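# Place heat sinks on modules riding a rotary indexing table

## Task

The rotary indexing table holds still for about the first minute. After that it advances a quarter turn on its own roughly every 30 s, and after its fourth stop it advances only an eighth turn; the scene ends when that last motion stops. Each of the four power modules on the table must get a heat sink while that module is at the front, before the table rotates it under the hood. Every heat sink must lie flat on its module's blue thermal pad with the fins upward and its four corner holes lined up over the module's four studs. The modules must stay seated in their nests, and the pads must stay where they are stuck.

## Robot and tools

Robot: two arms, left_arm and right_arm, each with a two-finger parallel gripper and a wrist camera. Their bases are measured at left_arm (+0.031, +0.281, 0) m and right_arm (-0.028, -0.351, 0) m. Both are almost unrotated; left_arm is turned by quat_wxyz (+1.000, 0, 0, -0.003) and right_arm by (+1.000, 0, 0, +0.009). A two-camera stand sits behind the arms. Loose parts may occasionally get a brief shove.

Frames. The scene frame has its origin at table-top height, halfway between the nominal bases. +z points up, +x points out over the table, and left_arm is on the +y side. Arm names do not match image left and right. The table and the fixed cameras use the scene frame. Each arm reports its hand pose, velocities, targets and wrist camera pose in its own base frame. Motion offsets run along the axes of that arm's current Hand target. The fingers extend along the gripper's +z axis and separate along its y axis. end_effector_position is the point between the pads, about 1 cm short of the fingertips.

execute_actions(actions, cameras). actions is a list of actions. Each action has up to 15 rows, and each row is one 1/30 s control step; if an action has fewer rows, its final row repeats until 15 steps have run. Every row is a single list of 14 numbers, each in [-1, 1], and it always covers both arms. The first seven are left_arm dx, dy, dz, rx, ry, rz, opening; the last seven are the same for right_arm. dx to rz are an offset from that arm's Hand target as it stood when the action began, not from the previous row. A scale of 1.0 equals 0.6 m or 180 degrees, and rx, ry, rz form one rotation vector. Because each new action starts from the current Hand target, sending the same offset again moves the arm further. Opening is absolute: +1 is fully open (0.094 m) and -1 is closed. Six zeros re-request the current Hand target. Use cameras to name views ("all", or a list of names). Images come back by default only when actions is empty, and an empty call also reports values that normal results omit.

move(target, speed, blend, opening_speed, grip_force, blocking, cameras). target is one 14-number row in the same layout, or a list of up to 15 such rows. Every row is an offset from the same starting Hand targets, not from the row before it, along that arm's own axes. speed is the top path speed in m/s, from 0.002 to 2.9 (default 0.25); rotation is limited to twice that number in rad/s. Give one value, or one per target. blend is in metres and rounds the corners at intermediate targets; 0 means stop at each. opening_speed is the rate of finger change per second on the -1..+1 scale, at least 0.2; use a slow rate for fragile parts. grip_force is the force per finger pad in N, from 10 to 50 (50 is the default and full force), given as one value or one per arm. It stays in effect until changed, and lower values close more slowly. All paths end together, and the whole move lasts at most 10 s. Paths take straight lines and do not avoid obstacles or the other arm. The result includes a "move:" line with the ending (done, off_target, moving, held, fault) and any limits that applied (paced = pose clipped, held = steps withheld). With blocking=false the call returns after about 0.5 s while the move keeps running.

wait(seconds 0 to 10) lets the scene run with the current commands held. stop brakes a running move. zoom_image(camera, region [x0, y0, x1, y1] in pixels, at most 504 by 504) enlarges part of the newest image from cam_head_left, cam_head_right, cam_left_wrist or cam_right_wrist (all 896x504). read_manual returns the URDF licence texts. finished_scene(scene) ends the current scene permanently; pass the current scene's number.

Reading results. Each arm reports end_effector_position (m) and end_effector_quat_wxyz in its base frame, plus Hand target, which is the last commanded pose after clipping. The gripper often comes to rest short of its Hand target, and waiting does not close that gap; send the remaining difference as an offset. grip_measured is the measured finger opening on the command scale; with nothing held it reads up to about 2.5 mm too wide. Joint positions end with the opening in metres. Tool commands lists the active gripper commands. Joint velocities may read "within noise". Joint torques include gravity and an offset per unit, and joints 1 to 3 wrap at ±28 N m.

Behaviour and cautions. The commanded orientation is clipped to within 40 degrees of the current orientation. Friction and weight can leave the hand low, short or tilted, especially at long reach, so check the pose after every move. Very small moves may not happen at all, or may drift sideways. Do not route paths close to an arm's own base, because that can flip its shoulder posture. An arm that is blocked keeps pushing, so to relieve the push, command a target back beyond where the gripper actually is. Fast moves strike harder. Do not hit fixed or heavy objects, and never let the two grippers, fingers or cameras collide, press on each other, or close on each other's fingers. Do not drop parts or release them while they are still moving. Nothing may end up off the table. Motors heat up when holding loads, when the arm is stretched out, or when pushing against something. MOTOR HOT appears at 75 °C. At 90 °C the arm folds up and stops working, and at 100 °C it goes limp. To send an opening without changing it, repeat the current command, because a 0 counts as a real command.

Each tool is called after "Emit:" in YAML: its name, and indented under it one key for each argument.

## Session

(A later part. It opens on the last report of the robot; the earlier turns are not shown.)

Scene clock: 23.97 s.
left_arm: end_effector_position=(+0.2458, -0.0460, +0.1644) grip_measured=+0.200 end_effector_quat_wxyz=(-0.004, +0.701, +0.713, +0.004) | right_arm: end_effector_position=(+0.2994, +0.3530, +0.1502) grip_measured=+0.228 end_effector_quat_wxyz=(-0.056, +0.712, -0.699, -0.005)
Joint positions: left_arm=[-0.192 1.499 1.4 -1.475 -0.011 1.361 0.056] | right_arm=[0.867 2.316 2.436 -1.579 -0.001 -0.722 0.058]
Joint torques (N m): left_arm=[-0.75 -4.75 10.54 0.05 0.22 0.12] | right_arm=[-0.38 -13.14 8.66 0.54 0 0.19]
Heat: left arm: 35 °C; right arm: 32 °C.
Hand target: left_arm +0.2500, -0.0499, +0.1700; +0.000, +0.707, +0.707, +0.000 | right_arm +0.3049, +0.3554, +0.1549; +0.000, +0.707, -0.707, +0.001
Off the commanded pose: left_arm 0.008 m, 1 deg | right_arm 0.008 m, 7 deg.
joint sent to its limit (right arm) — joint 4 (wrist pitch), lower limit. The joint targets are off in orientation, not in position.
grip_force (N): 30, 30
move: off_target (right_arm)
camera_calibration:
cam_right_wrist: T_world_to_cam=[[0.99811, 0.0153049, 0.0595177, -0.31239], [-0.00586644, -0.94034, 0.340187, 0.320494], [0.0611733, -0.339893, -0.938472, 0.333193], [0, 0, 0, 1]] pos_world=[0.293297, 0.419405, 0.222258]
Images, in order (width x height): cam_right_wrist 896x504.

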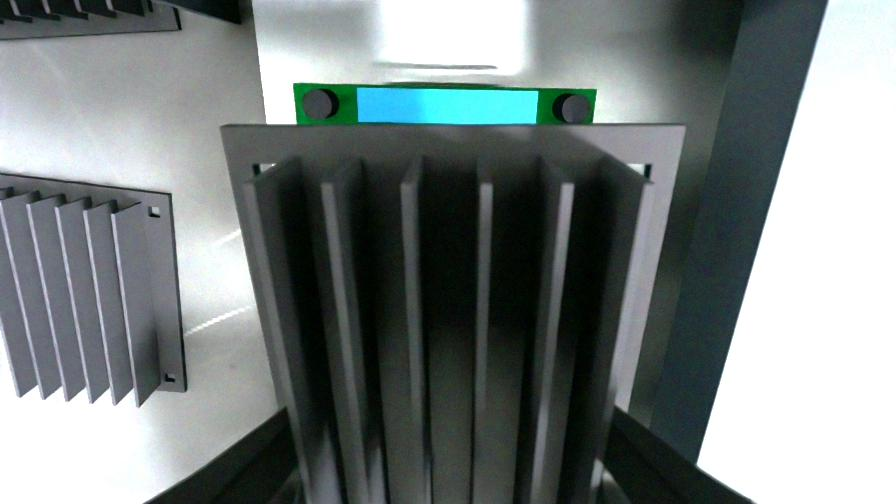

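Emit:
move:
  target: [0,0,0,0,0,0,0.05,0.0165,-0.0043,0.0333,0,0,0,0.05]
  speed: 0.15
  cameras: ["all"]

Emit:
zoom_image:
  camera: "cam_right_wrist"
  region: [200, 0, 700, 200]

Emit:
zoom_image:
  camera: "cam_head_left"
  region: [270, 290, 430, 410]

Scene clock: 26.37 s.
left_arm: end_effector_position=(+0.2458, -0.0460, +0.1644) grip_measured=+0.200 end_effector_quat_wxyz=(-0.004, +0.701, +0.713, +0.004) | right_arm: end_effector_position=(+0.3064, +0.3478, +0.1416) grip_measured=+0.228 end_effector_quat_wxyz=(-0.046, +0.706, -0.707, -0.004)
Joint positions: left_arm=[-0.192 1.499 1.4 -1.475 -0.011 1.361 0.056] | right_arm=[0.848 2.335 2.436 -1.579 -0.001 -0.722 0.058]
Joint torques (N m): left_arm=[-0.77 -4.72 10.54 0.04 0.21 0.12] | right_arm=[-0.49 -13 5.37 0.48 -0.01 -0.03]
Heat: left arm: 35 °C; right arm: 32 °C.
Hand target: left_arm +0.2500, -0.0499, +0.1700; +0.000, +0.707, +0.707, +0.000 | right_arm +0.3075, +0.3455, +0.1349; +0.000, +0.707, -0.707, +0.001
Off the commanded pose: left_arm 0.008 m, 1 deg | right_arm 0.007 m, 5 deg.
joint sent to its limit (right arm) — joint 4 (wrist pitch), lower limit. The joint targets are off in orientation, not in position.
grip_force (N): 30, 30
move: off_target (right_arm)
camera_calibration:
cam_left_wrist: T_world_to_cam=[[-0.999788, -0.0113065, 0.0171902, 0.240355], [-0.0030481, 0.907653, 0.419711, 0.0108938], [-0.0203482, 0.41957, -0.907495, 0.26536], [0, 0, 0, 1]] pos_world=[0.245736, -0.118507, 0.232109]
cam_right_wrist: T_world_to_cam=[[0.998902, -0.0033734, 0.0467291, -0.310713], [-0.0197215, -0.935008, 0.354077, 0.319104], [0.0424976, -0.35461, -0.934048, 0.333109], [0, 0, 0, 1]] pos_world=[0.302509, 0.41544, 0.212672]

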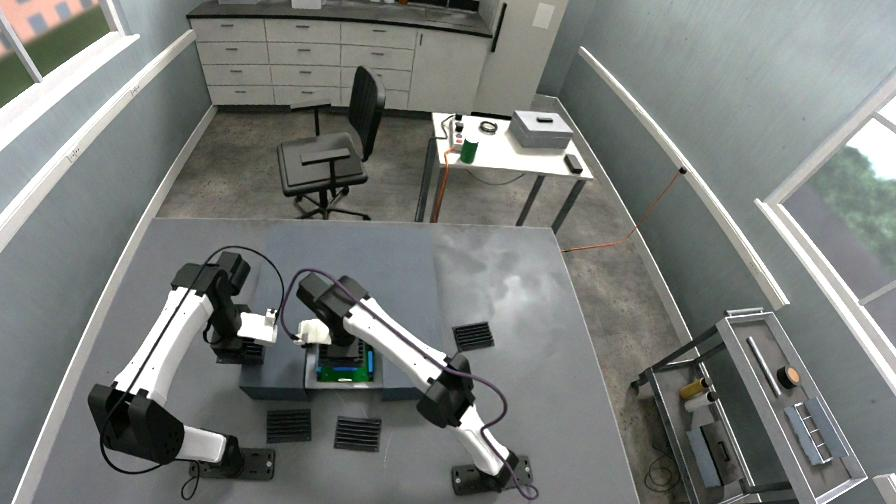

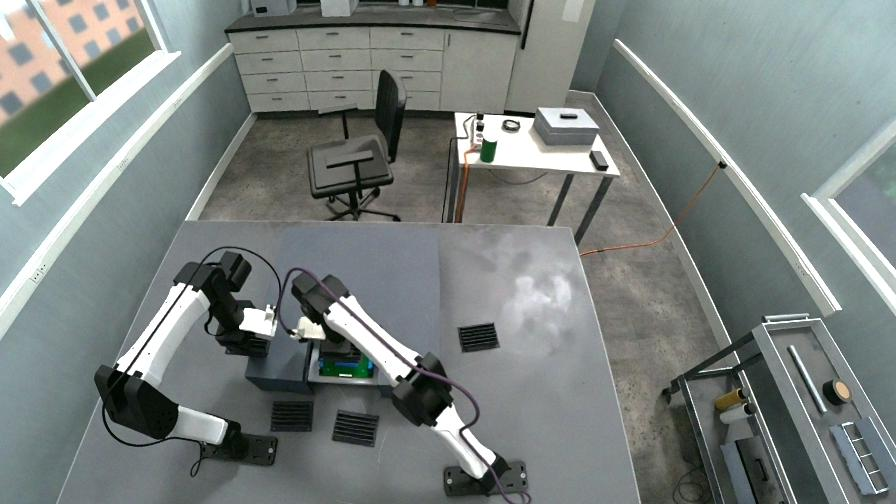

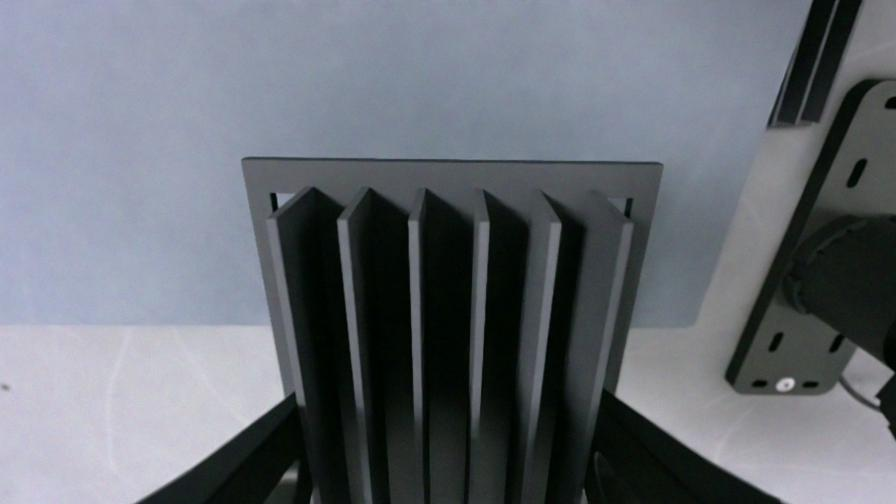

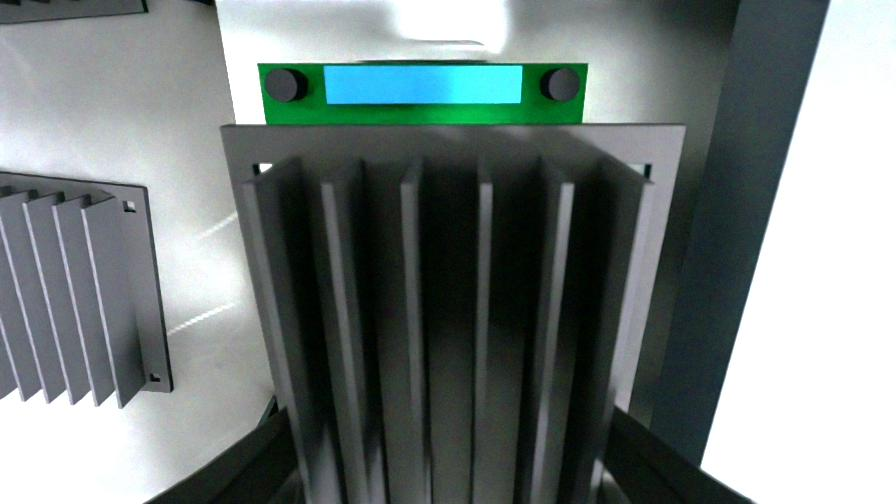

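Scaled by 1.008 from the camera's 896x504 image, which has a finer 1280x720 frame.

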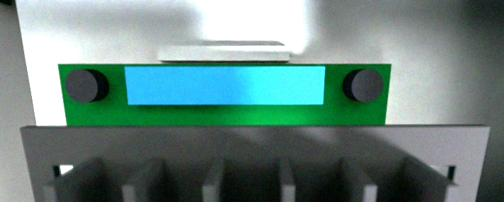

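Scaled by 3.150 from the camera's 896x504 image, which has a finer 1280x720 frame.

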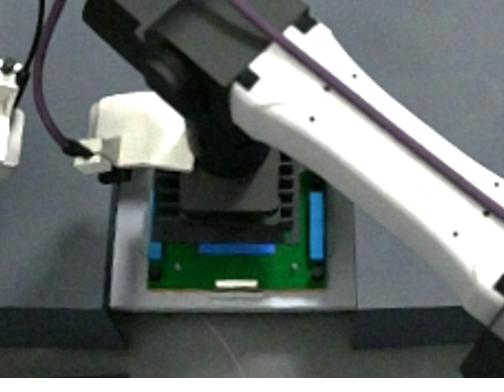

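Emit:
move:
  target: [0,0,0,0,0,0,0.05,0.0075,0.0075,0.045,0,0,0,0.05]
  speed: 0.12
  cameras: ["cam_head_left","cam_head_right","cam_right_wrist"]

Emit:
zoom_image:
  camera: "cam_head_left"
  region: [290, 320, 400, 400]

Emit:
zoom_image:
  camera: "cam_head_right"
  region: [290, 320, 400, 400]

Scene clock: 27.50 s.
left_arm: end_effector_position=(+0.2458, -0.0460, +0.1644) grip_measured=+0.200 end_effector_quat_wxyz=(-0.004, +0.701, +0.713, +0.004) | right_arm: end_effector_position=(+0.3013, +0.3420, +0.1140) grip_measured=+0.228 end_effector_quat_wxyz=(-0.005, +0.707, -0.707, -0.001)
Joint positions: left_arm=[-0.192 1.499 1.4 -1.475 -0.011 1.361 0.056] | right_arm=[0.848 2.37 2.389 -1.579 -0.001 -0.722 0.058]
Joint torques (N m): left_arm=[-0.73 -4.71 10.55 0.04 0.21 0.11] | right_arm=[-0.25 -13.52 5.15 0.4 -0.02 0]
Heat: left arm: 35 °C; right arm: 32 °C.
Hand target: left_arm +0.2500, -0.0499, +0.1700; +0.000, +0.707, +0.707, +0.000 | right_arm +0.3031, +0.3410, +0.1080; +0.000, +0.707, -0.707, +0.001
Off the commanded pose: left_arm 0.008 m, 1 deg | right_arm 0.006 m, 1 deg.
grip_force (N): 30, 30
move: done
camera_calibration:
cam_right_wrist: T_world_to_cam=[[0.999966, -0.00221945, -0.00792392, -0.298779], [0.00124168, -0.911218, 0.411923, 0.302229], [-0.00813466, -0.411919, -0.911184, 0.337796], [0, 0, 0, 1]] pos_world=[0.301142, 0.413878, 0.180932]
Images, in order (width x height): cam_head_left 896x504, cam_head_right 896x504, cam_right_wrist 896x504.

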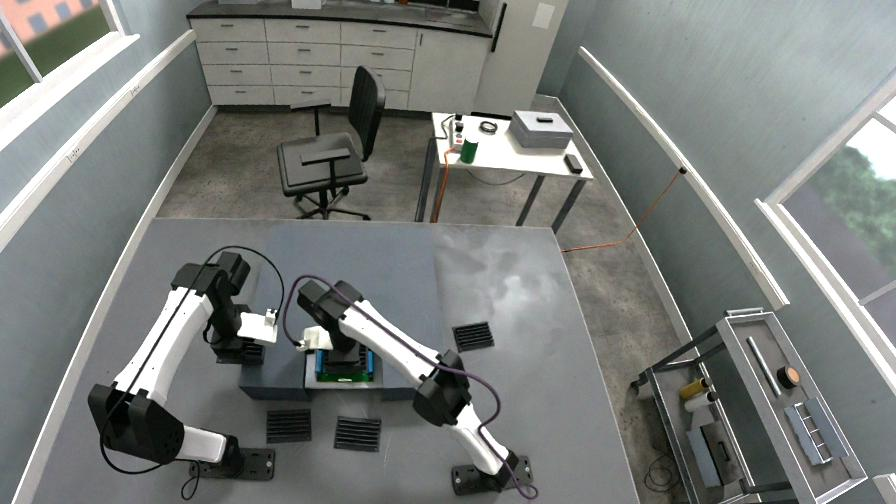

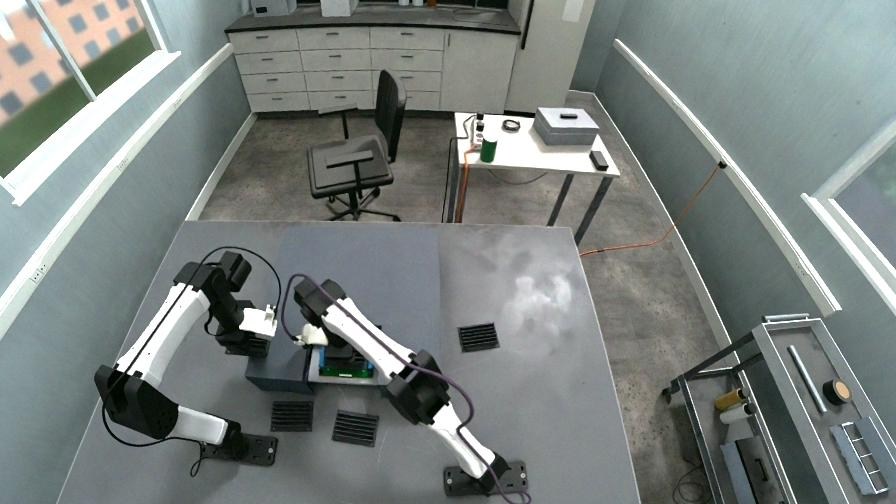

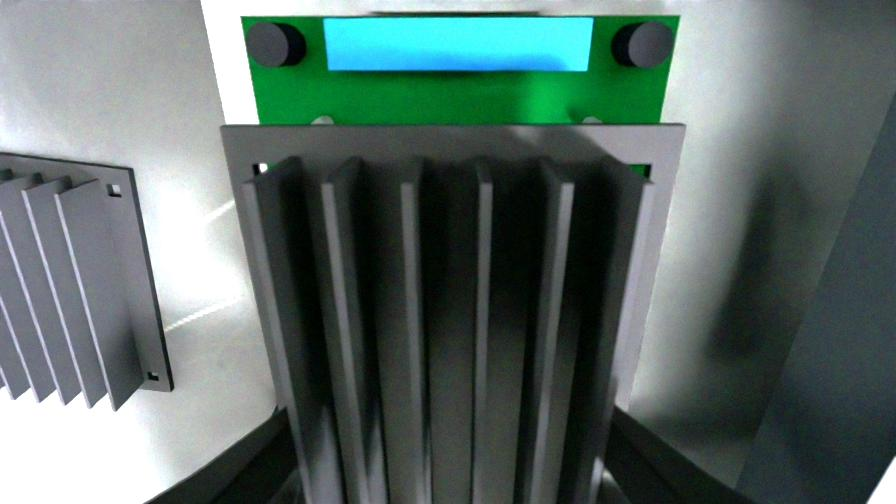

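Scaled by 4.582 from the camera's 896x504 image, which has a finer 1280x720 frame.

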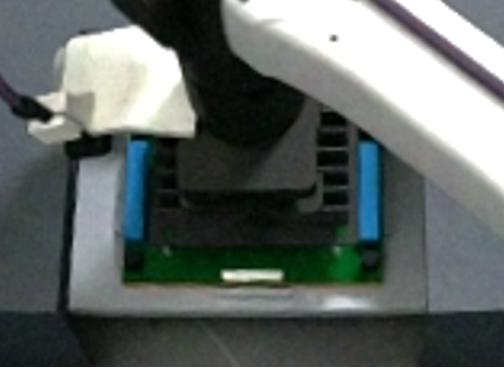

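Scaled by 4.582 from the camera's 896x504 image, which has a finer 1280x720 frame.

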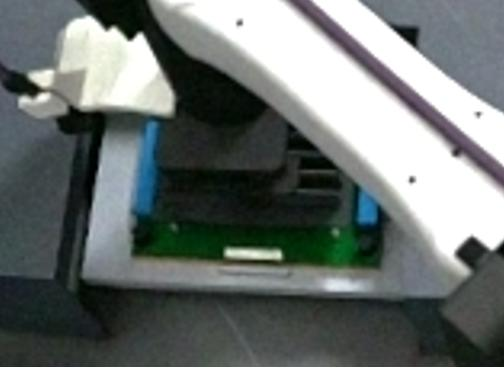

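Emit:
move:
  target: [0,0,0,0,0,0,0.05,0.0167,0,0,0,0,0,0.05]
  speed: 0.12
  cameras: ["cam_right_wrist"]

Emit:
zoom_image:
  camera: "cam_right_wrist"
  region: [200, 0, 450, 200]

Emit:
zoom_image:
  camera: "cam_right_wrist"
  region: [450, 0, 700, 200]

Scene clock: 29.17 s.
left_arm: end_effector_position=(+0.2458, -0.0460, +0.1644) grip_measured=+0.200 end_effector_quat_wxyz=(-0.004, +0.701, +0.713, +0.004) | right_arm: end_effector_position=(+0.3007, +0.3326, +0.0928) grip_measured=+0.228 end_effector_quat_wxyz=(+0.019, +0.705, -0.709, +0.000)
Joint positions: left_arm=[-0.192 1.499 1.4 -1.475 -0.011 1.361 0.056] | right_arm=[0.835 2.37 2.302 -1.54 -0.001 -0.729 0.058]
Joint velocities: left_arm=[0.007 -0.022 0.002 0.022 -0.154 -0.051 -0.001] | right_arm=[within noise]
Joint torques (N m): left_arm=[-0.79 -4.72 10.52 0.02 0.23 0.12] | right_arm=[-0.35 -18.59 4.9 0.31 -0.01 -0.11]
Motor temperatures (°C): left_arm=[26 33 35 28 23 27 27] | right_arm=[26 31 32 28 23 23 23]
Heat: left arm: 35 °C; right arm: 32 °C.
Hand target: left_arm +0.2500, -0.0499, +0.1700; +0.000, +0.707, +0.707, +0.000 | right_arm +0.3030, +0.3311, +0.1080; -0.001, +0.707, -0.707, +0.001
Off the commanded pose: left_arm 0.008 m, 1 deg | right_arm 0.016 m, 2 deg.
grip_force (N): 30, 30
move: off_target (right_arm)
camera_calibration:
cam_right_wrist: T_world_to_cam=[[0.999161, -0.00876217, -0.040004, -0.293062], [0.00993337, -0.895816, 0.444313, 0.291629], [-0.0397294, -0.444338, -0.894978, 0.333374], [0, 0, 0, 1]] pos_world=[0.303164, 0.406809, 0.157064]
Images, in order (width x height): cam_right_wrist 896x504.

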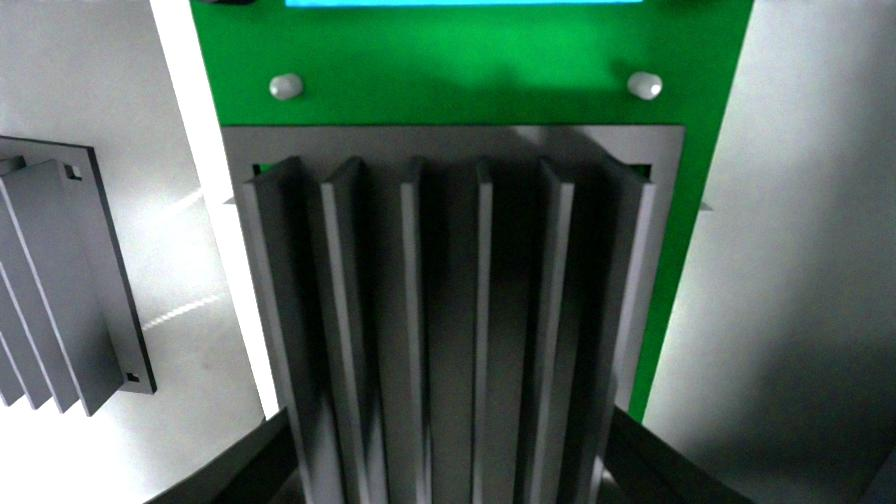

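Scaled by 2.016 from the camera's 896x504 image, which has a finer 1280x720 frame.

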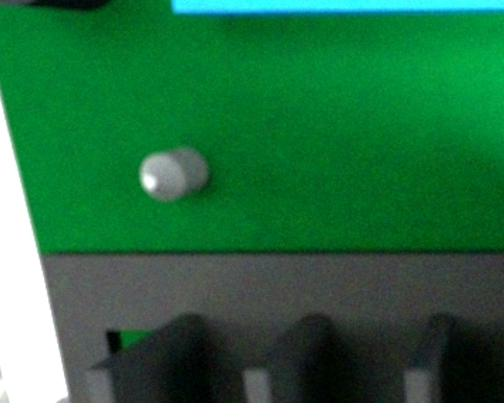

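Scaled by 2.016 from the camera's 896x504 image, which has a finer 1280x720 frame.

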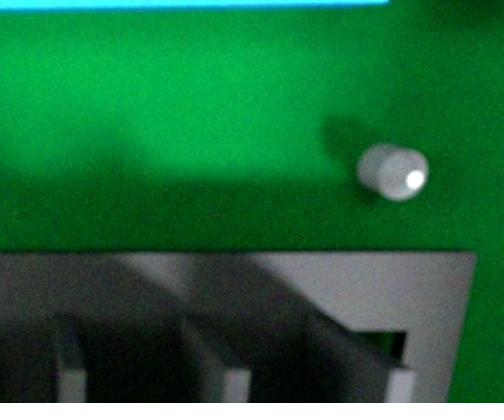

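Emit:
move:
  target: [0,0,0,0,0,0,0.05,-0.0183,0.0008,-0.012,0,0,0,0.05]
  speed: 0.12
  cameras: ["cam_right_wrist"]

Scene clock: 31.37 s.
left_arm: end_effector_position=(+0.2458, -0.0460, +0.1644) grip_measured=+0.200 end_effector_quat_wxyz=(-0.004, +0.701, +0.713, +0.004) | right_arm: end_effector_position=(+0.3018, +0.3384, +0.1083) grip_measured=+0.228 end_effector_quat_wxyz=(+0.002, +0.707, -0.707, -0.001)
Joint positions: left_arm=[-0.192 1.499 1.4 -1.475 -0.011 1.361 0.056] | right_arm=[0.842 2.37 2.365 -1.57 -0.001 -0.729 0.058]
Joint torques (N m): left_arm=[-0.79 -4.74 10.55 0.04 0.22 0.11] | right_arm=[0.35 -14.28 8.43 0.2 -0.03 0.11]
Heat: left arm: 35 °C; right arm: 33 °C.
Hand target: left_arm +0.2500, -0.0499, +0.1700; +0.000, +0.707, +0.707, +0.000 | right_arm +0.3026, +0.3420, +0.1152; -0.001, +0.707, -0.707, +0.001
Off the commanded pose: left_arm 0.008 m, 1 deg | right_arm 0.008 m, 0 deg.
joint sent to its limit (right arm) — joint 4 (wrist pitch), lower limit. The joint targets still meet the commanded pose.
grip_force (N): 30, 30
move: done
camera_calibration:
cam_right_wrist: T_world_to_cam=[[0.999842, -0.00114706, -0.0177439, -0.298733], [0.00644931, -0.906566, 0.422015, 0.297107], [-0.0165701, -0.422063, -0.906415, 0.336629], [0, 0, 0, 1]] pos_world=[0.302348, 0.411083, 0.174442]
Images, in order (width x height): cam_right_wrist 896x504.

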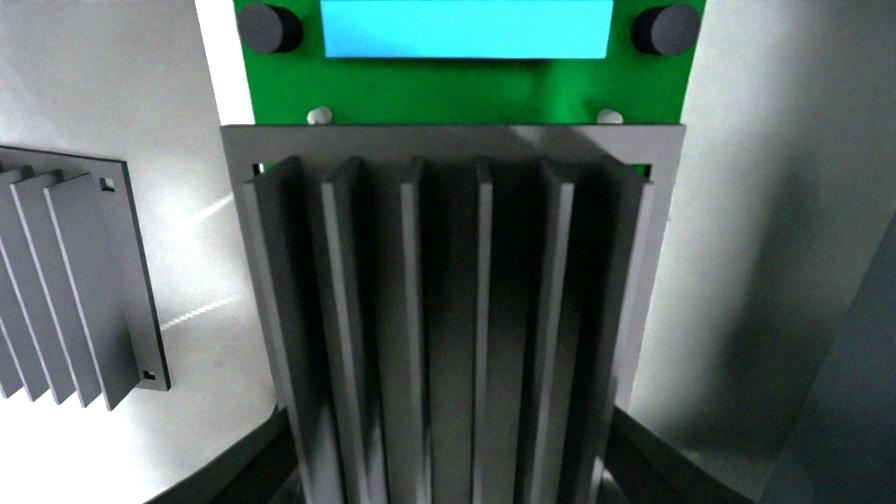

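Emit:
move:
  target: [0,0,0,0,0,0,0.05,-0.0125,-0.0033,0.018,0,0,0,0.05]
  speed: 0.08
  cameras: ["cam_head_left","cam_head_right","cam_right_wrist"]

Emit:
zoom_image:
  camera: "cam_head_left"
  region: [305, 330, 385, 390]

Emit:
zoom_image:
  camera: "cam_right_wrist"
  region: [200, 0, 704, 250]

Scene clock: 33.13 s.
left_arm: end_effector_position=(+0.2458, -0.0460, +0.1644) grip_measured=+0.200 end_effector_quat_wxyz=(-0.004, +0.701, +0.713, +0.004) | right_arm: end_effector_position=(+0.3039, +0.3441, +0.1008) grip_measured=+0.228 end_effector_quat_wxyz=(+0.004, +0.709, -0.706, +0.000)
Joint positions: left_arm=[-0.192 1.499 1.4 -1.475 -0.011 1.361 0.056] | right_arm=[0.847 2.407 2.4 -1.573 -0.001 -0.728 0.058]
Joint torques (N m): left_arm=[-0.76 -4.7 10.54 0.03 0.21 0.12] | right_arm=[0.5 -13.63 8.79 0.22 -0.02 0.18]
Heat: left arm: 36 °C; right arm: 33 °C.
Hand target: left_arm +0.2500, -0.0499, +0.1700; +0.000, +0.707, +0.707, +0.000 | right_arm +0.3046, +0.3494, +0.1043; +0.000, +0.707, -0.707, +0.001
Off the commanded pose: left_arm 0.008 m, 1 deg | right_arm 0.007 m, 1 deg.
joint sent to its limit (right arm) — joint 4 (wrist pitch), lower limit. The joint targets still meet the commanded pose.
grip_force (N): 30, 30
move: done
camera_calibration:
cam_right_wrist: T_world_to_cam=[[0.99978, 0.00302006, -0.0207573, -0.301982], [0.0115589, -0.905095, 0.425052, 0.303057], [-0.0175037, -0.425198, -0.904931, 0.333427], [0, 0, 0, 1]] pos_world=[0.304249, 0.41698, 0.166645]
Images, in order (width x height): cam_head_left 896x504, cam_head_right 896x504, cam_right_wrist 896x504.

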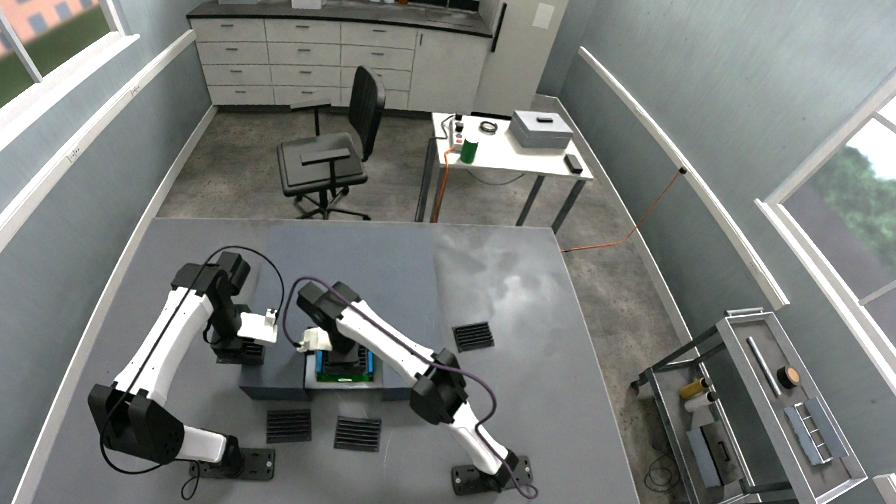

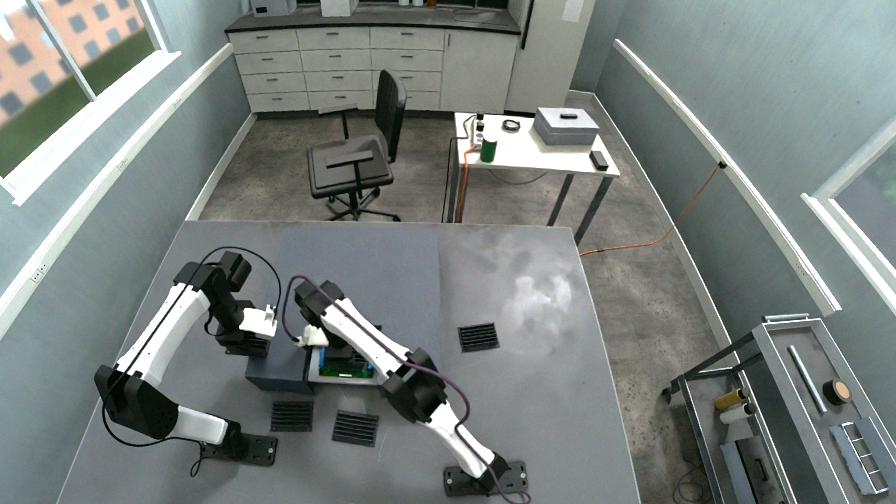

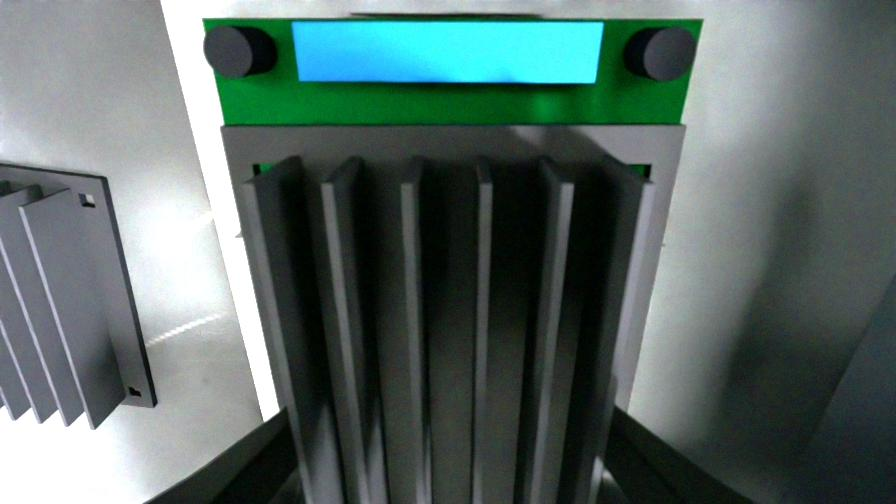

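Scaled by 6.300 from the camera's 896x504 image, which has a finer 1280x720 frame.

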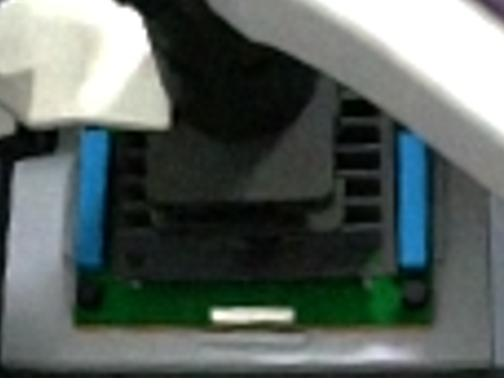

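Scaled by 1.000.

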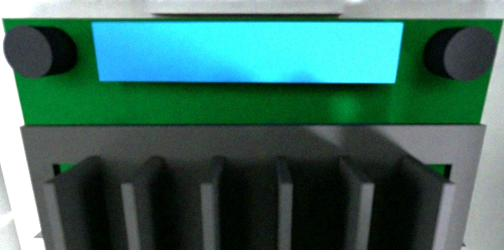

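Emit:
move:
  target: [0,0,0,0,0,0,0.05,-0.005,0.0025,0.01,0,0,0,0.05]
  speed: 0.08
  cameras: ["cam_head_left","cam_head_right","cam_right_wrist"]

Emit:
zoom_image:
  camera: "cam_head_left"
  region: [305, 330, 385, 390]

Emit:
zoom_image:
  camera: "cam_right_wrist"
  region: [220, 120, 300, 200]

Emit:
zoom_image:
  camera: "cam_right_wrist"
  region: [600, 120, 680, 200]

Scene clock: 35.47 s.
left_arm: end_effector_position=(+0.2458, -0.0460, +0.1644) grip_measured=+0.200 end_effector_quat_wxyz=(-0.004, +0.701, +0.713, +0.004) | right_arm: end_effector_position=(+0.3007, +0.3468, +0.0988) grip_measured=+0.228 end_effector_quat_wxyz=(+0.007, +0.710, -0.704, +0.000)
Joint positions: left_arm=[-0.192 1.499 1.4 -1.475 -0.011 1.361 0.056] | right_arm=[0.856 2.411 2.4 -1.573 -0.001 -0.722 0.058]
Joint torques (N m): left_arm=[-0.72 -4.74 10.59 0.04 0.21 0.12] | right_arm=[0.28 -13.33 7.86 0.35 -0.03 0.17]
Heat: left arm: 36 °C; right arm: 33 °C.
Hand target: left_arm +0.2500, -0.0499, +0.1700; +0.000, +0.707, +0.707, +0.000 | right_arm +0.3030, +0.3525, +0.0984; +0.000, +0.707, -0.707, +0.001
Off the commanded pose: left_arm 0.008 m, 1 deg | right_arm 0.006 m, 1 deg.
grip_force (N): 30, 30
move: done
camera_calibration:
cam_right_wrist: T_world_to_cam=[[0.999698, 0.00631431, -0.0237419, -0.299606], [0.0158764, -0.903544, 0.428201, 0.304273], [-0.0187481, -0.428449, -0.903371, 0.334139], [0, 0, 0, 1]] pos_world=[0.30095, 0.419977, 0.164448]
Images, in order (width x height): cam_head_left 896x504, cam_head_right 896x504, cam_right_wrist 896x504.

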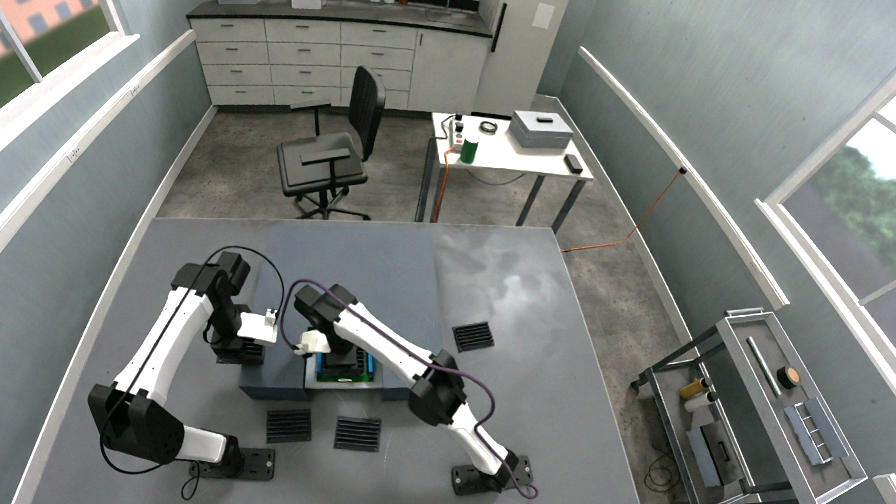

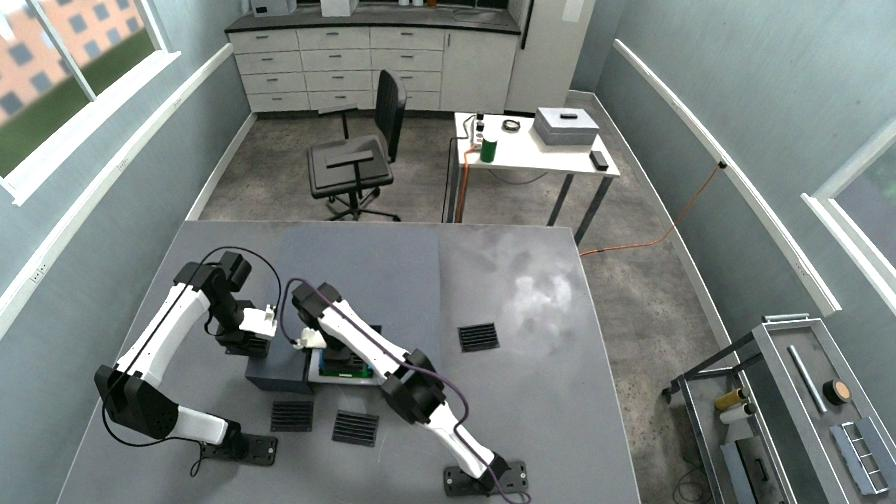

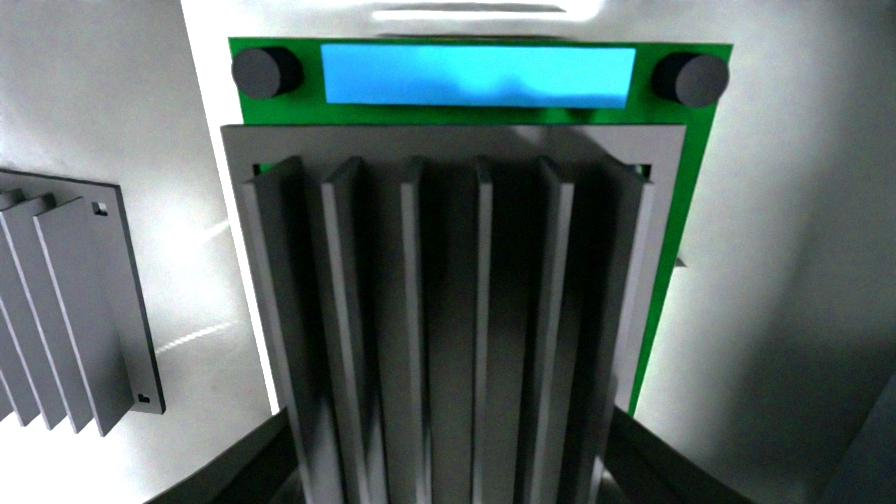

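Scaled by 6.300 from the camera's 896x504 image, which has a finer 1280x720 frame.

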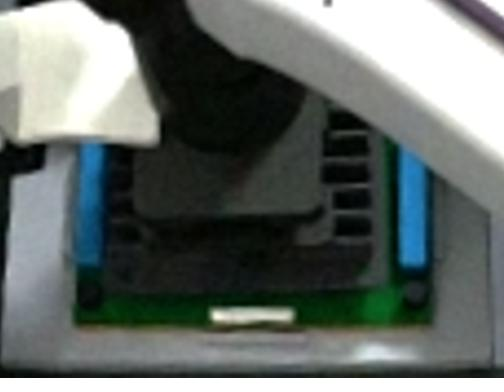

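Scaled by 6.300 from the camera's 896x504 image, which has a finer 1280x720 frame.

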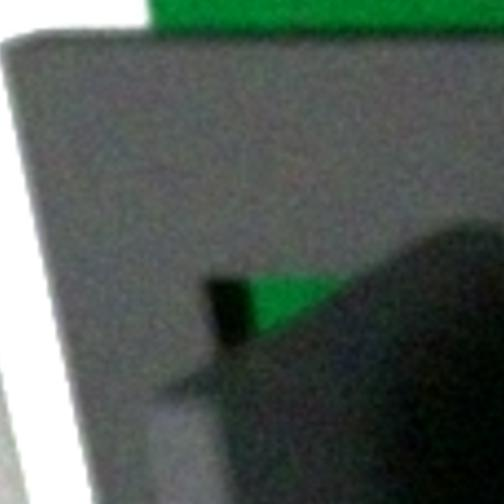

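Scaled by 6.300 from the camera's 896x504 image, which has a finer 1280x720 frame.

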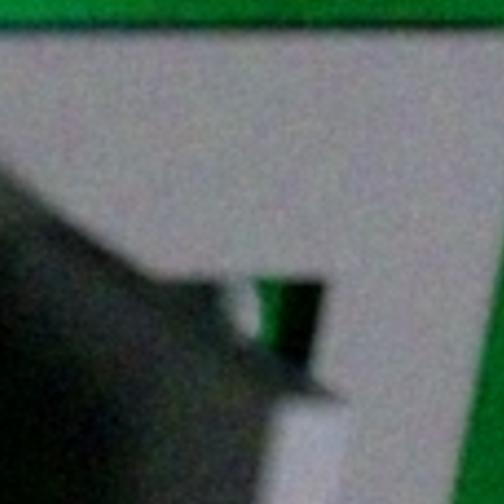

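Emit:
move:
  target: [0,0,0,0,0,0,0.05,0,-0.005,0,0,0,0.001,0.05]
  speed: 0.05
  cameras: ["cam_right_wrist"]

Emit:
zoom_image:
  camera: "cam_right_wrist"
  region: [220, 120, 300, 200]

Emit:
zoom_image:
  camera: "cam_right_wrist"
  region: [600, 120, 680, 200]

Scene clock: 37.30 s.
left_arm: end_effector_position=(+0.2458, -0.0460, +0.1644) grip_measured=+0.200 end_effector_quat_wxyz=(-0.004, +0.701, +0.713, +0.004) | right_arm: end_effector_position=(+0.3027, +0.3492, +0.0967) grip_measured=+0.228 end_effector_quat_wxyz=(+0.005, +0.710, -0.704, +0.000)
Joint positions: left_arm=[-0.192 1.499 1.4 -1.475 -0.011 1.361 0.056] | right_arm=[0.856 2.426 2.418 -1.573 -0.001 -0.722 0.058]
Joint torques (N m): left_arm=[-0.72 -4.78 10.51 0.03 0.21 0.11] | right_arm=[0.02 -13.39 8.59 0.22 -0.02 0.17]
Heat: left arm: 36 °C; right arm: 34 °C.
Hand target: left_arm +0.2500, -0.0499, +0.1700; +0.000, +0.707, +0.707, +0.000 | right_arm +0.3060, +0.3525, +0.0983; +0.000, +0.706, -0.708, +0.001
Off the commanded pose: left_arm 0.008 m, 1 deg | right_arm 0.005 m, 1 deg.
grip_force (N): 30, 30
move: done
camera_calibration:
cam_right_wrist: T_world_to_cam=[[0.999743, 0.00638645, -0.0217572, -0.301932], [0.0150523, -0.90453, 0.426145, 0.308086], [-0.0169585, -0.426363, -0.904393, 0.332051], [0, 0, 0, 1]] pos_world=[0.302848, 0.422176, 0.162446]
Images, in order (width x height): cam_right_wrist 896x504.

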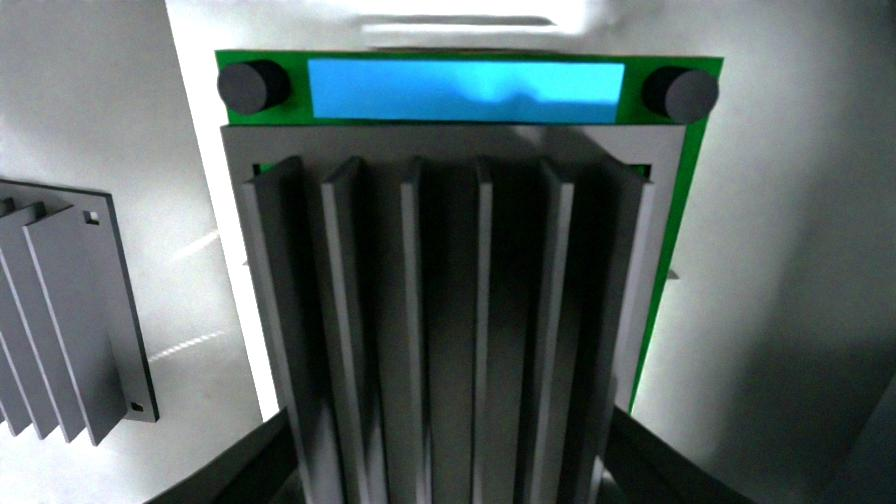

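Scaled by 6.300 from the camera's 896x504 image, which has a finer 1280x720 frame.

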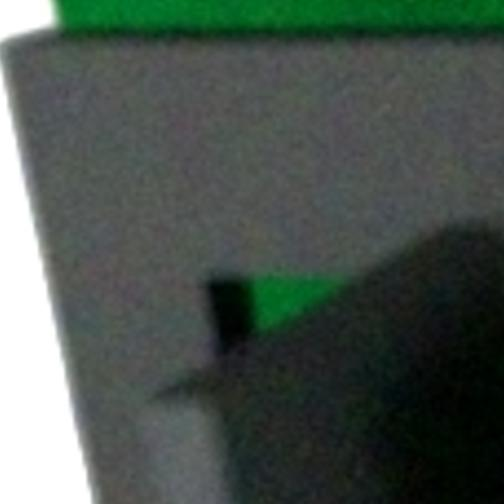

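Scaled by 6.300 from the camera's 896x504 image, which has a finer 1280x720 frame.

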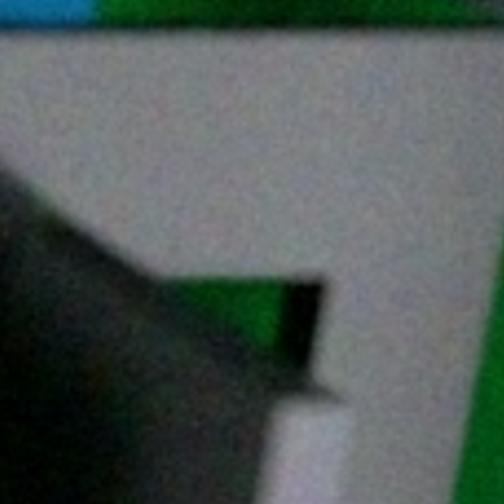

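Emit:
move:
  target:
    - [0,0,0,0,0,0,0.05,0.02,0.0133,-0.0067,0,0,0,0.05]
    - [0,0,0,0,0,0,0.05,0.004,-0.0007,0,0,0,0,0.05]
  speed: 0.08
  cameras: ["cam_right_wrist"]

Emit:
zoom_image:
  camera: "cam_right_wrist"
  region: [600, 120, 680, 200]

Scene clock: 39.40 s.
left_arm: end_effector_position=(+0.2458, -0.0460, +0.1644) grip_measured=+0.200 end_effector_quat_wxyz=(-0.004, +0.701, +0.713, +0.004) | right_arm: end_effector_position=(+0.3026, +0.3488, +0.0964) grip_measured=+0.228 end_effector_quat_wxyz=(+0.003, +0.710, -0.705, +0.000)
Joint positions: left_arm=[-0.192 1.499 1.4 -1.475 -0.011 1.361 0.056] | right_arm=[0.856 2.414 2.395 -1.558 0 -0.722 0.058]
Joint torques (N m): left_arm=[-0.75 -4.71 10.55 0.03 0.22 0.12] | right_arm=[-0.31 -13.39 8.65 0.21 -0.03 0.11]
Heat: left arm: 36 °C; right arm: 35 °C.
Hand target: left_arm +0.2500, -0.0499, +0.1700; +0.000, +0.707, +0.707, +0.000 | right_arm +0.3065, +0.3501, +0.0985; -0.001, +0.706, -0.708, +0.001
Off the commanded pose: left_arm 0.008 m, 1 deg | right_arm 0.004 m, 1 deg.
grip_force (N): 30, 30
move: done
camera_calibration:
cam_right_wrist: T_world_to_cam=[[0.999824, 0.00567062, -0.0178766, -0.302081], [0.012713, -0.905699, 0.423731, 0.309184], [-0.013788, -0.423884, -0.905612, 0.32989], [0, 0, 0, 1]] pos_world=[0.302646, 0.421575, 0.162341]
Images, in order (width x height): cam_right_wrist 896x504.

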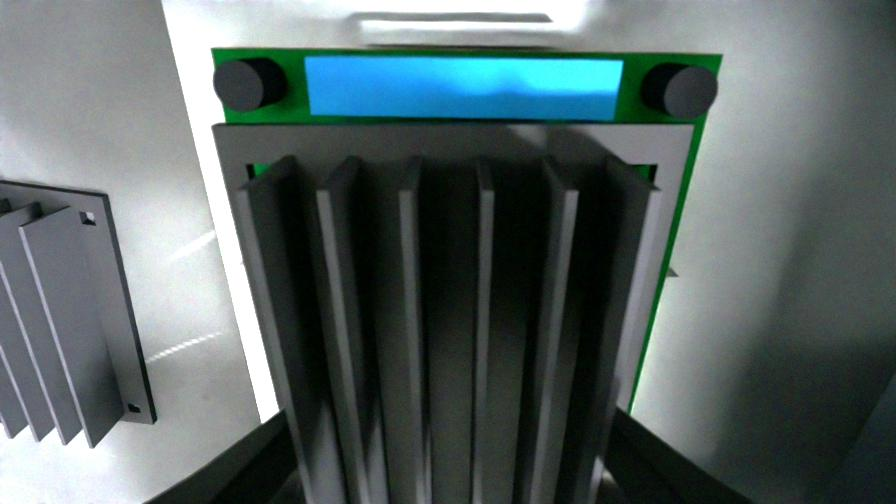

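Scaled by 6.300 from the camera's 896x504 image, which has a finer 1280x720 frame.

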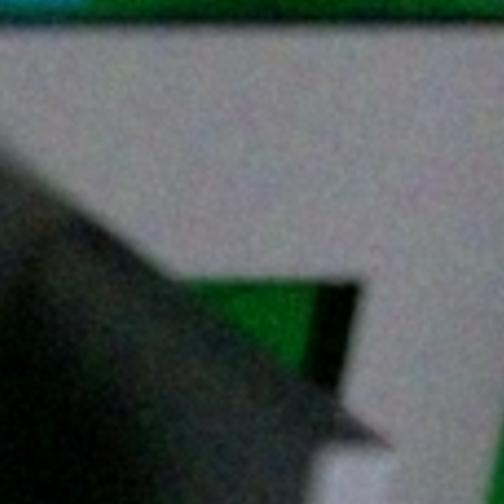

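Emit:
move:
  target:
    - [0,0,0,0,0,0,0.05,0.018,0.0133,-0.02,0,0,0.003,0.05]
    - [0,0,0,0,0,0,0.05,0.005,-0.0022,-0.005,0,0,0.003,0.05]
  speed: 0.08
  cameras: ["cam_right_wrist"]

Emit:
zoom_image:
  camera: "cam_right_wrist"
  region: [600, 120, 680, 200]

Scene clock: 41.93 s.
left_arm: end_effector_position=(+0.2458, -0.0460, +0.1644) grip_measured=+0.200 end_effector_quat_wxyz=(-0.004, +0.701, +0.713, +0.004) | right_arm: end_effector_position=(+0.3035, +0.3466, +0.1003) grip_measured=+0.228 end_effector_quat_wxyz=(+0.002, +0.707, -0.707, +0.000)
Joint positions: left_arm=[-0.192 1.499 1.4 -1.475 -0.011 1.361 0.056] | right_arm=[0.852 2.407 2.399 -1.566 0 -0.72 0.058]
Joint torques (N m): left_arm=[-0.77 -4.75 10.47 0.04 0.23 0.11] | right_arm=[-0.44 -13.15 8.5 0.21 -0.02 0.13]
Heat: left arm: 36 °C; right arm: 35 °C.
Hand target: left_arm +0.2500, -0.0499, +0.1700; +0.000, +0.707, +0.707, +0.000 | right_arm +0.3078, +0.3471, +0.1013; +0.000, +0.703, -0.711, +0.001
Off the commanded pose: left_arm 0.008 m, 1 deg | right_arm 0.004 m, 1 deg.
grip_force (N): 30, 30
move: done
camera_calibration:
cam_right_wrist: T_world_to_cam=[[0.99987, -0.000407741, -0.016101, -0.300856], [0.00642563, -0.906579, 0.421988, 0.307834], [-0.0147689, -0.422037, -0.906458, 0.332267], [0, 0, 0, 1]] pos_world=[0.303747, 0.419182, 0.166439]
Images, in order (width x height): cam_right_wrist 896x504.

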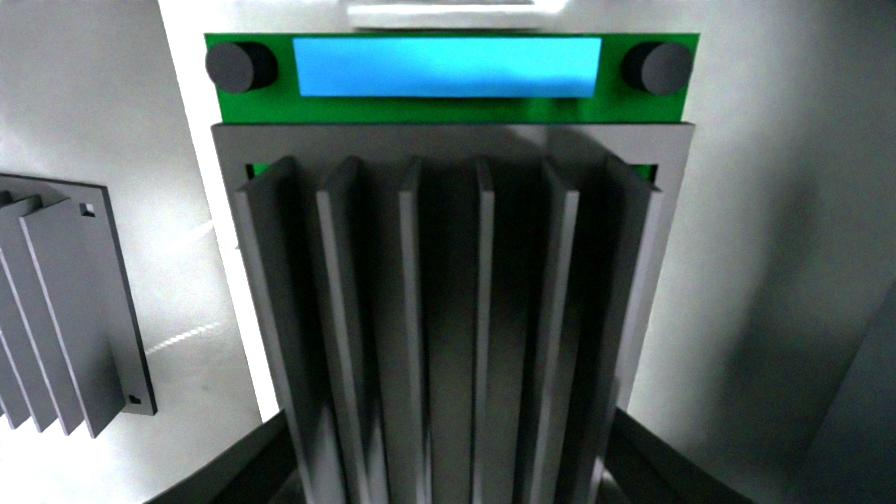

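Scaled by 6.300 from the camera's 896x504 image, which has a finer 1280x720 frame.

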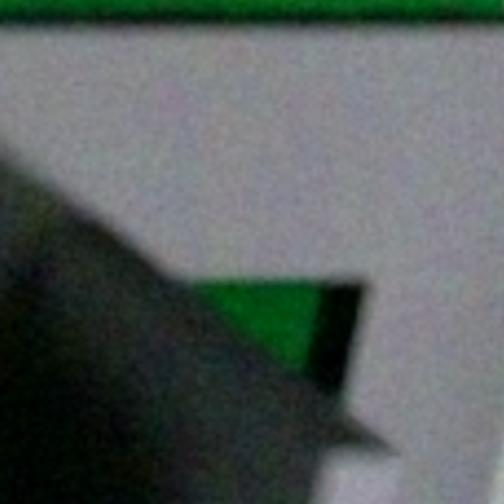

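Emit:
move:
  target:
    - [0,0,0,0,0,0,0.05,0.016,0.02,-0.015,0,0,0,0.05]
    - [0,0,0,0,0,0,0.05,-0.0005,0.0028,0.004,0,0,0,0.05]
  speed: 0.08
  cameras: ["cam_right_wrist"]

Emit:
zoom_image:
  camera: "cam_right_wrist"
  region: [600, 120, 680, 200]

Scene clock: 44.03 s.
left_arm: end_effector_position=(+0.2458, -0.0460, +0.1644) grip_measured=+0.200 end_effector_quat_wxyz=(-0.004, +0.701, +0.713, +0.004) | right_arm: end_effector_position=(+0.3023, +0.3451, +0.0970) grip_measured=+0.228 end_effector_quat_wxyz=(+0.004, +0.707, -0.707, +0.001)
Joint positions: left_arm=[-0.192 1.499 1.4 -1.475 -0.011 1.361 0.056] | right_arm=[0.852 2.398 2.369 -1.55 0.001 -0.718 0.058]
Joint torques (N m): left_arm=[-0.7 -4.72 10.54 0.04 0.21 0.11] | right_arm=[-0.35 -13.37 8.57 0.24 -0.03 0.14]
Motor temperatures (°C): left_arm=[26 33 37 27 23 27 28] | right_arm=[26 36 34 28 23 23 24]
Heat: left arm: 37 °C; right arm: 36 °C.
Hand target: left_arm +0.2500, -0.0499, +0.1700; +0.000, +0.707, +0.707, +0.000 | right_arm +0.3062, +0.3474, +0.0990; -0.001, +0.703, -0.711, +0.001
Off the commanded pose: left_arm 0.008 m, 1 deg | right_arm 0.005 m, 1 deg.
grip_force (N): 30, 30
move: done
camera_calibration:
cam_right_wrist: T_world_to_cam=[[0.999811, -0.00238445, -0.0192985, -0.298755], [0.00607063, -0.904575, 0.426271, 0.30689], [-0.0184733, -0.426308, -0.90439, 0.330971], [0, 0, 0, 1]] pos_world=[0.302949, 0.417988, 0.162742]
Images, in order (width x height): cam_right_wrist 896x504.

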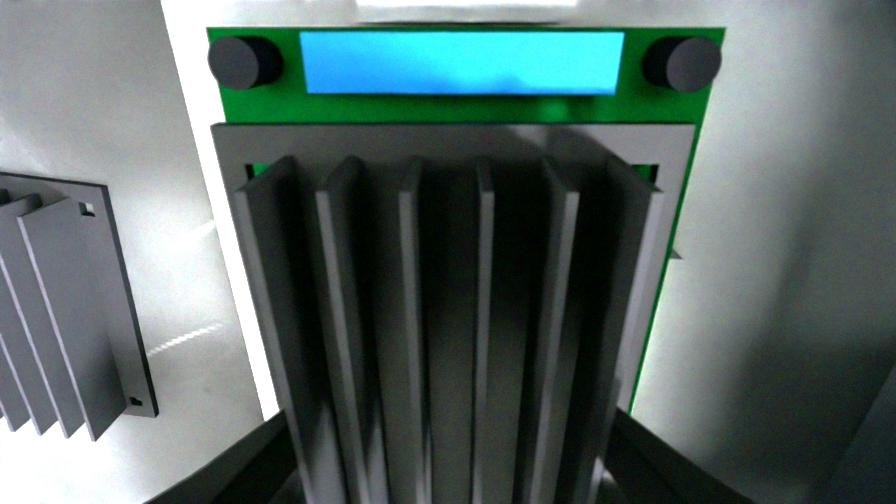

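Scaled by 6.300 from the camera's 896x504 image, which has a finer 1280x720 frame.

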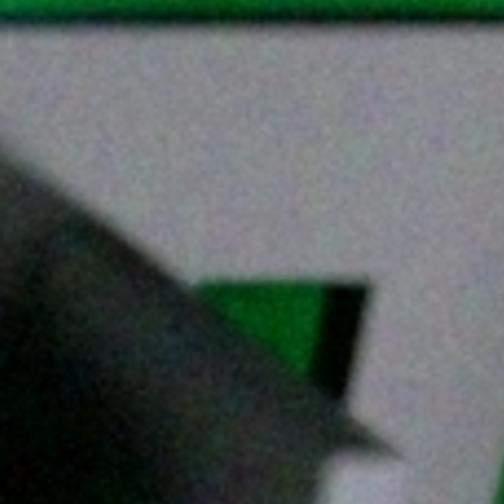

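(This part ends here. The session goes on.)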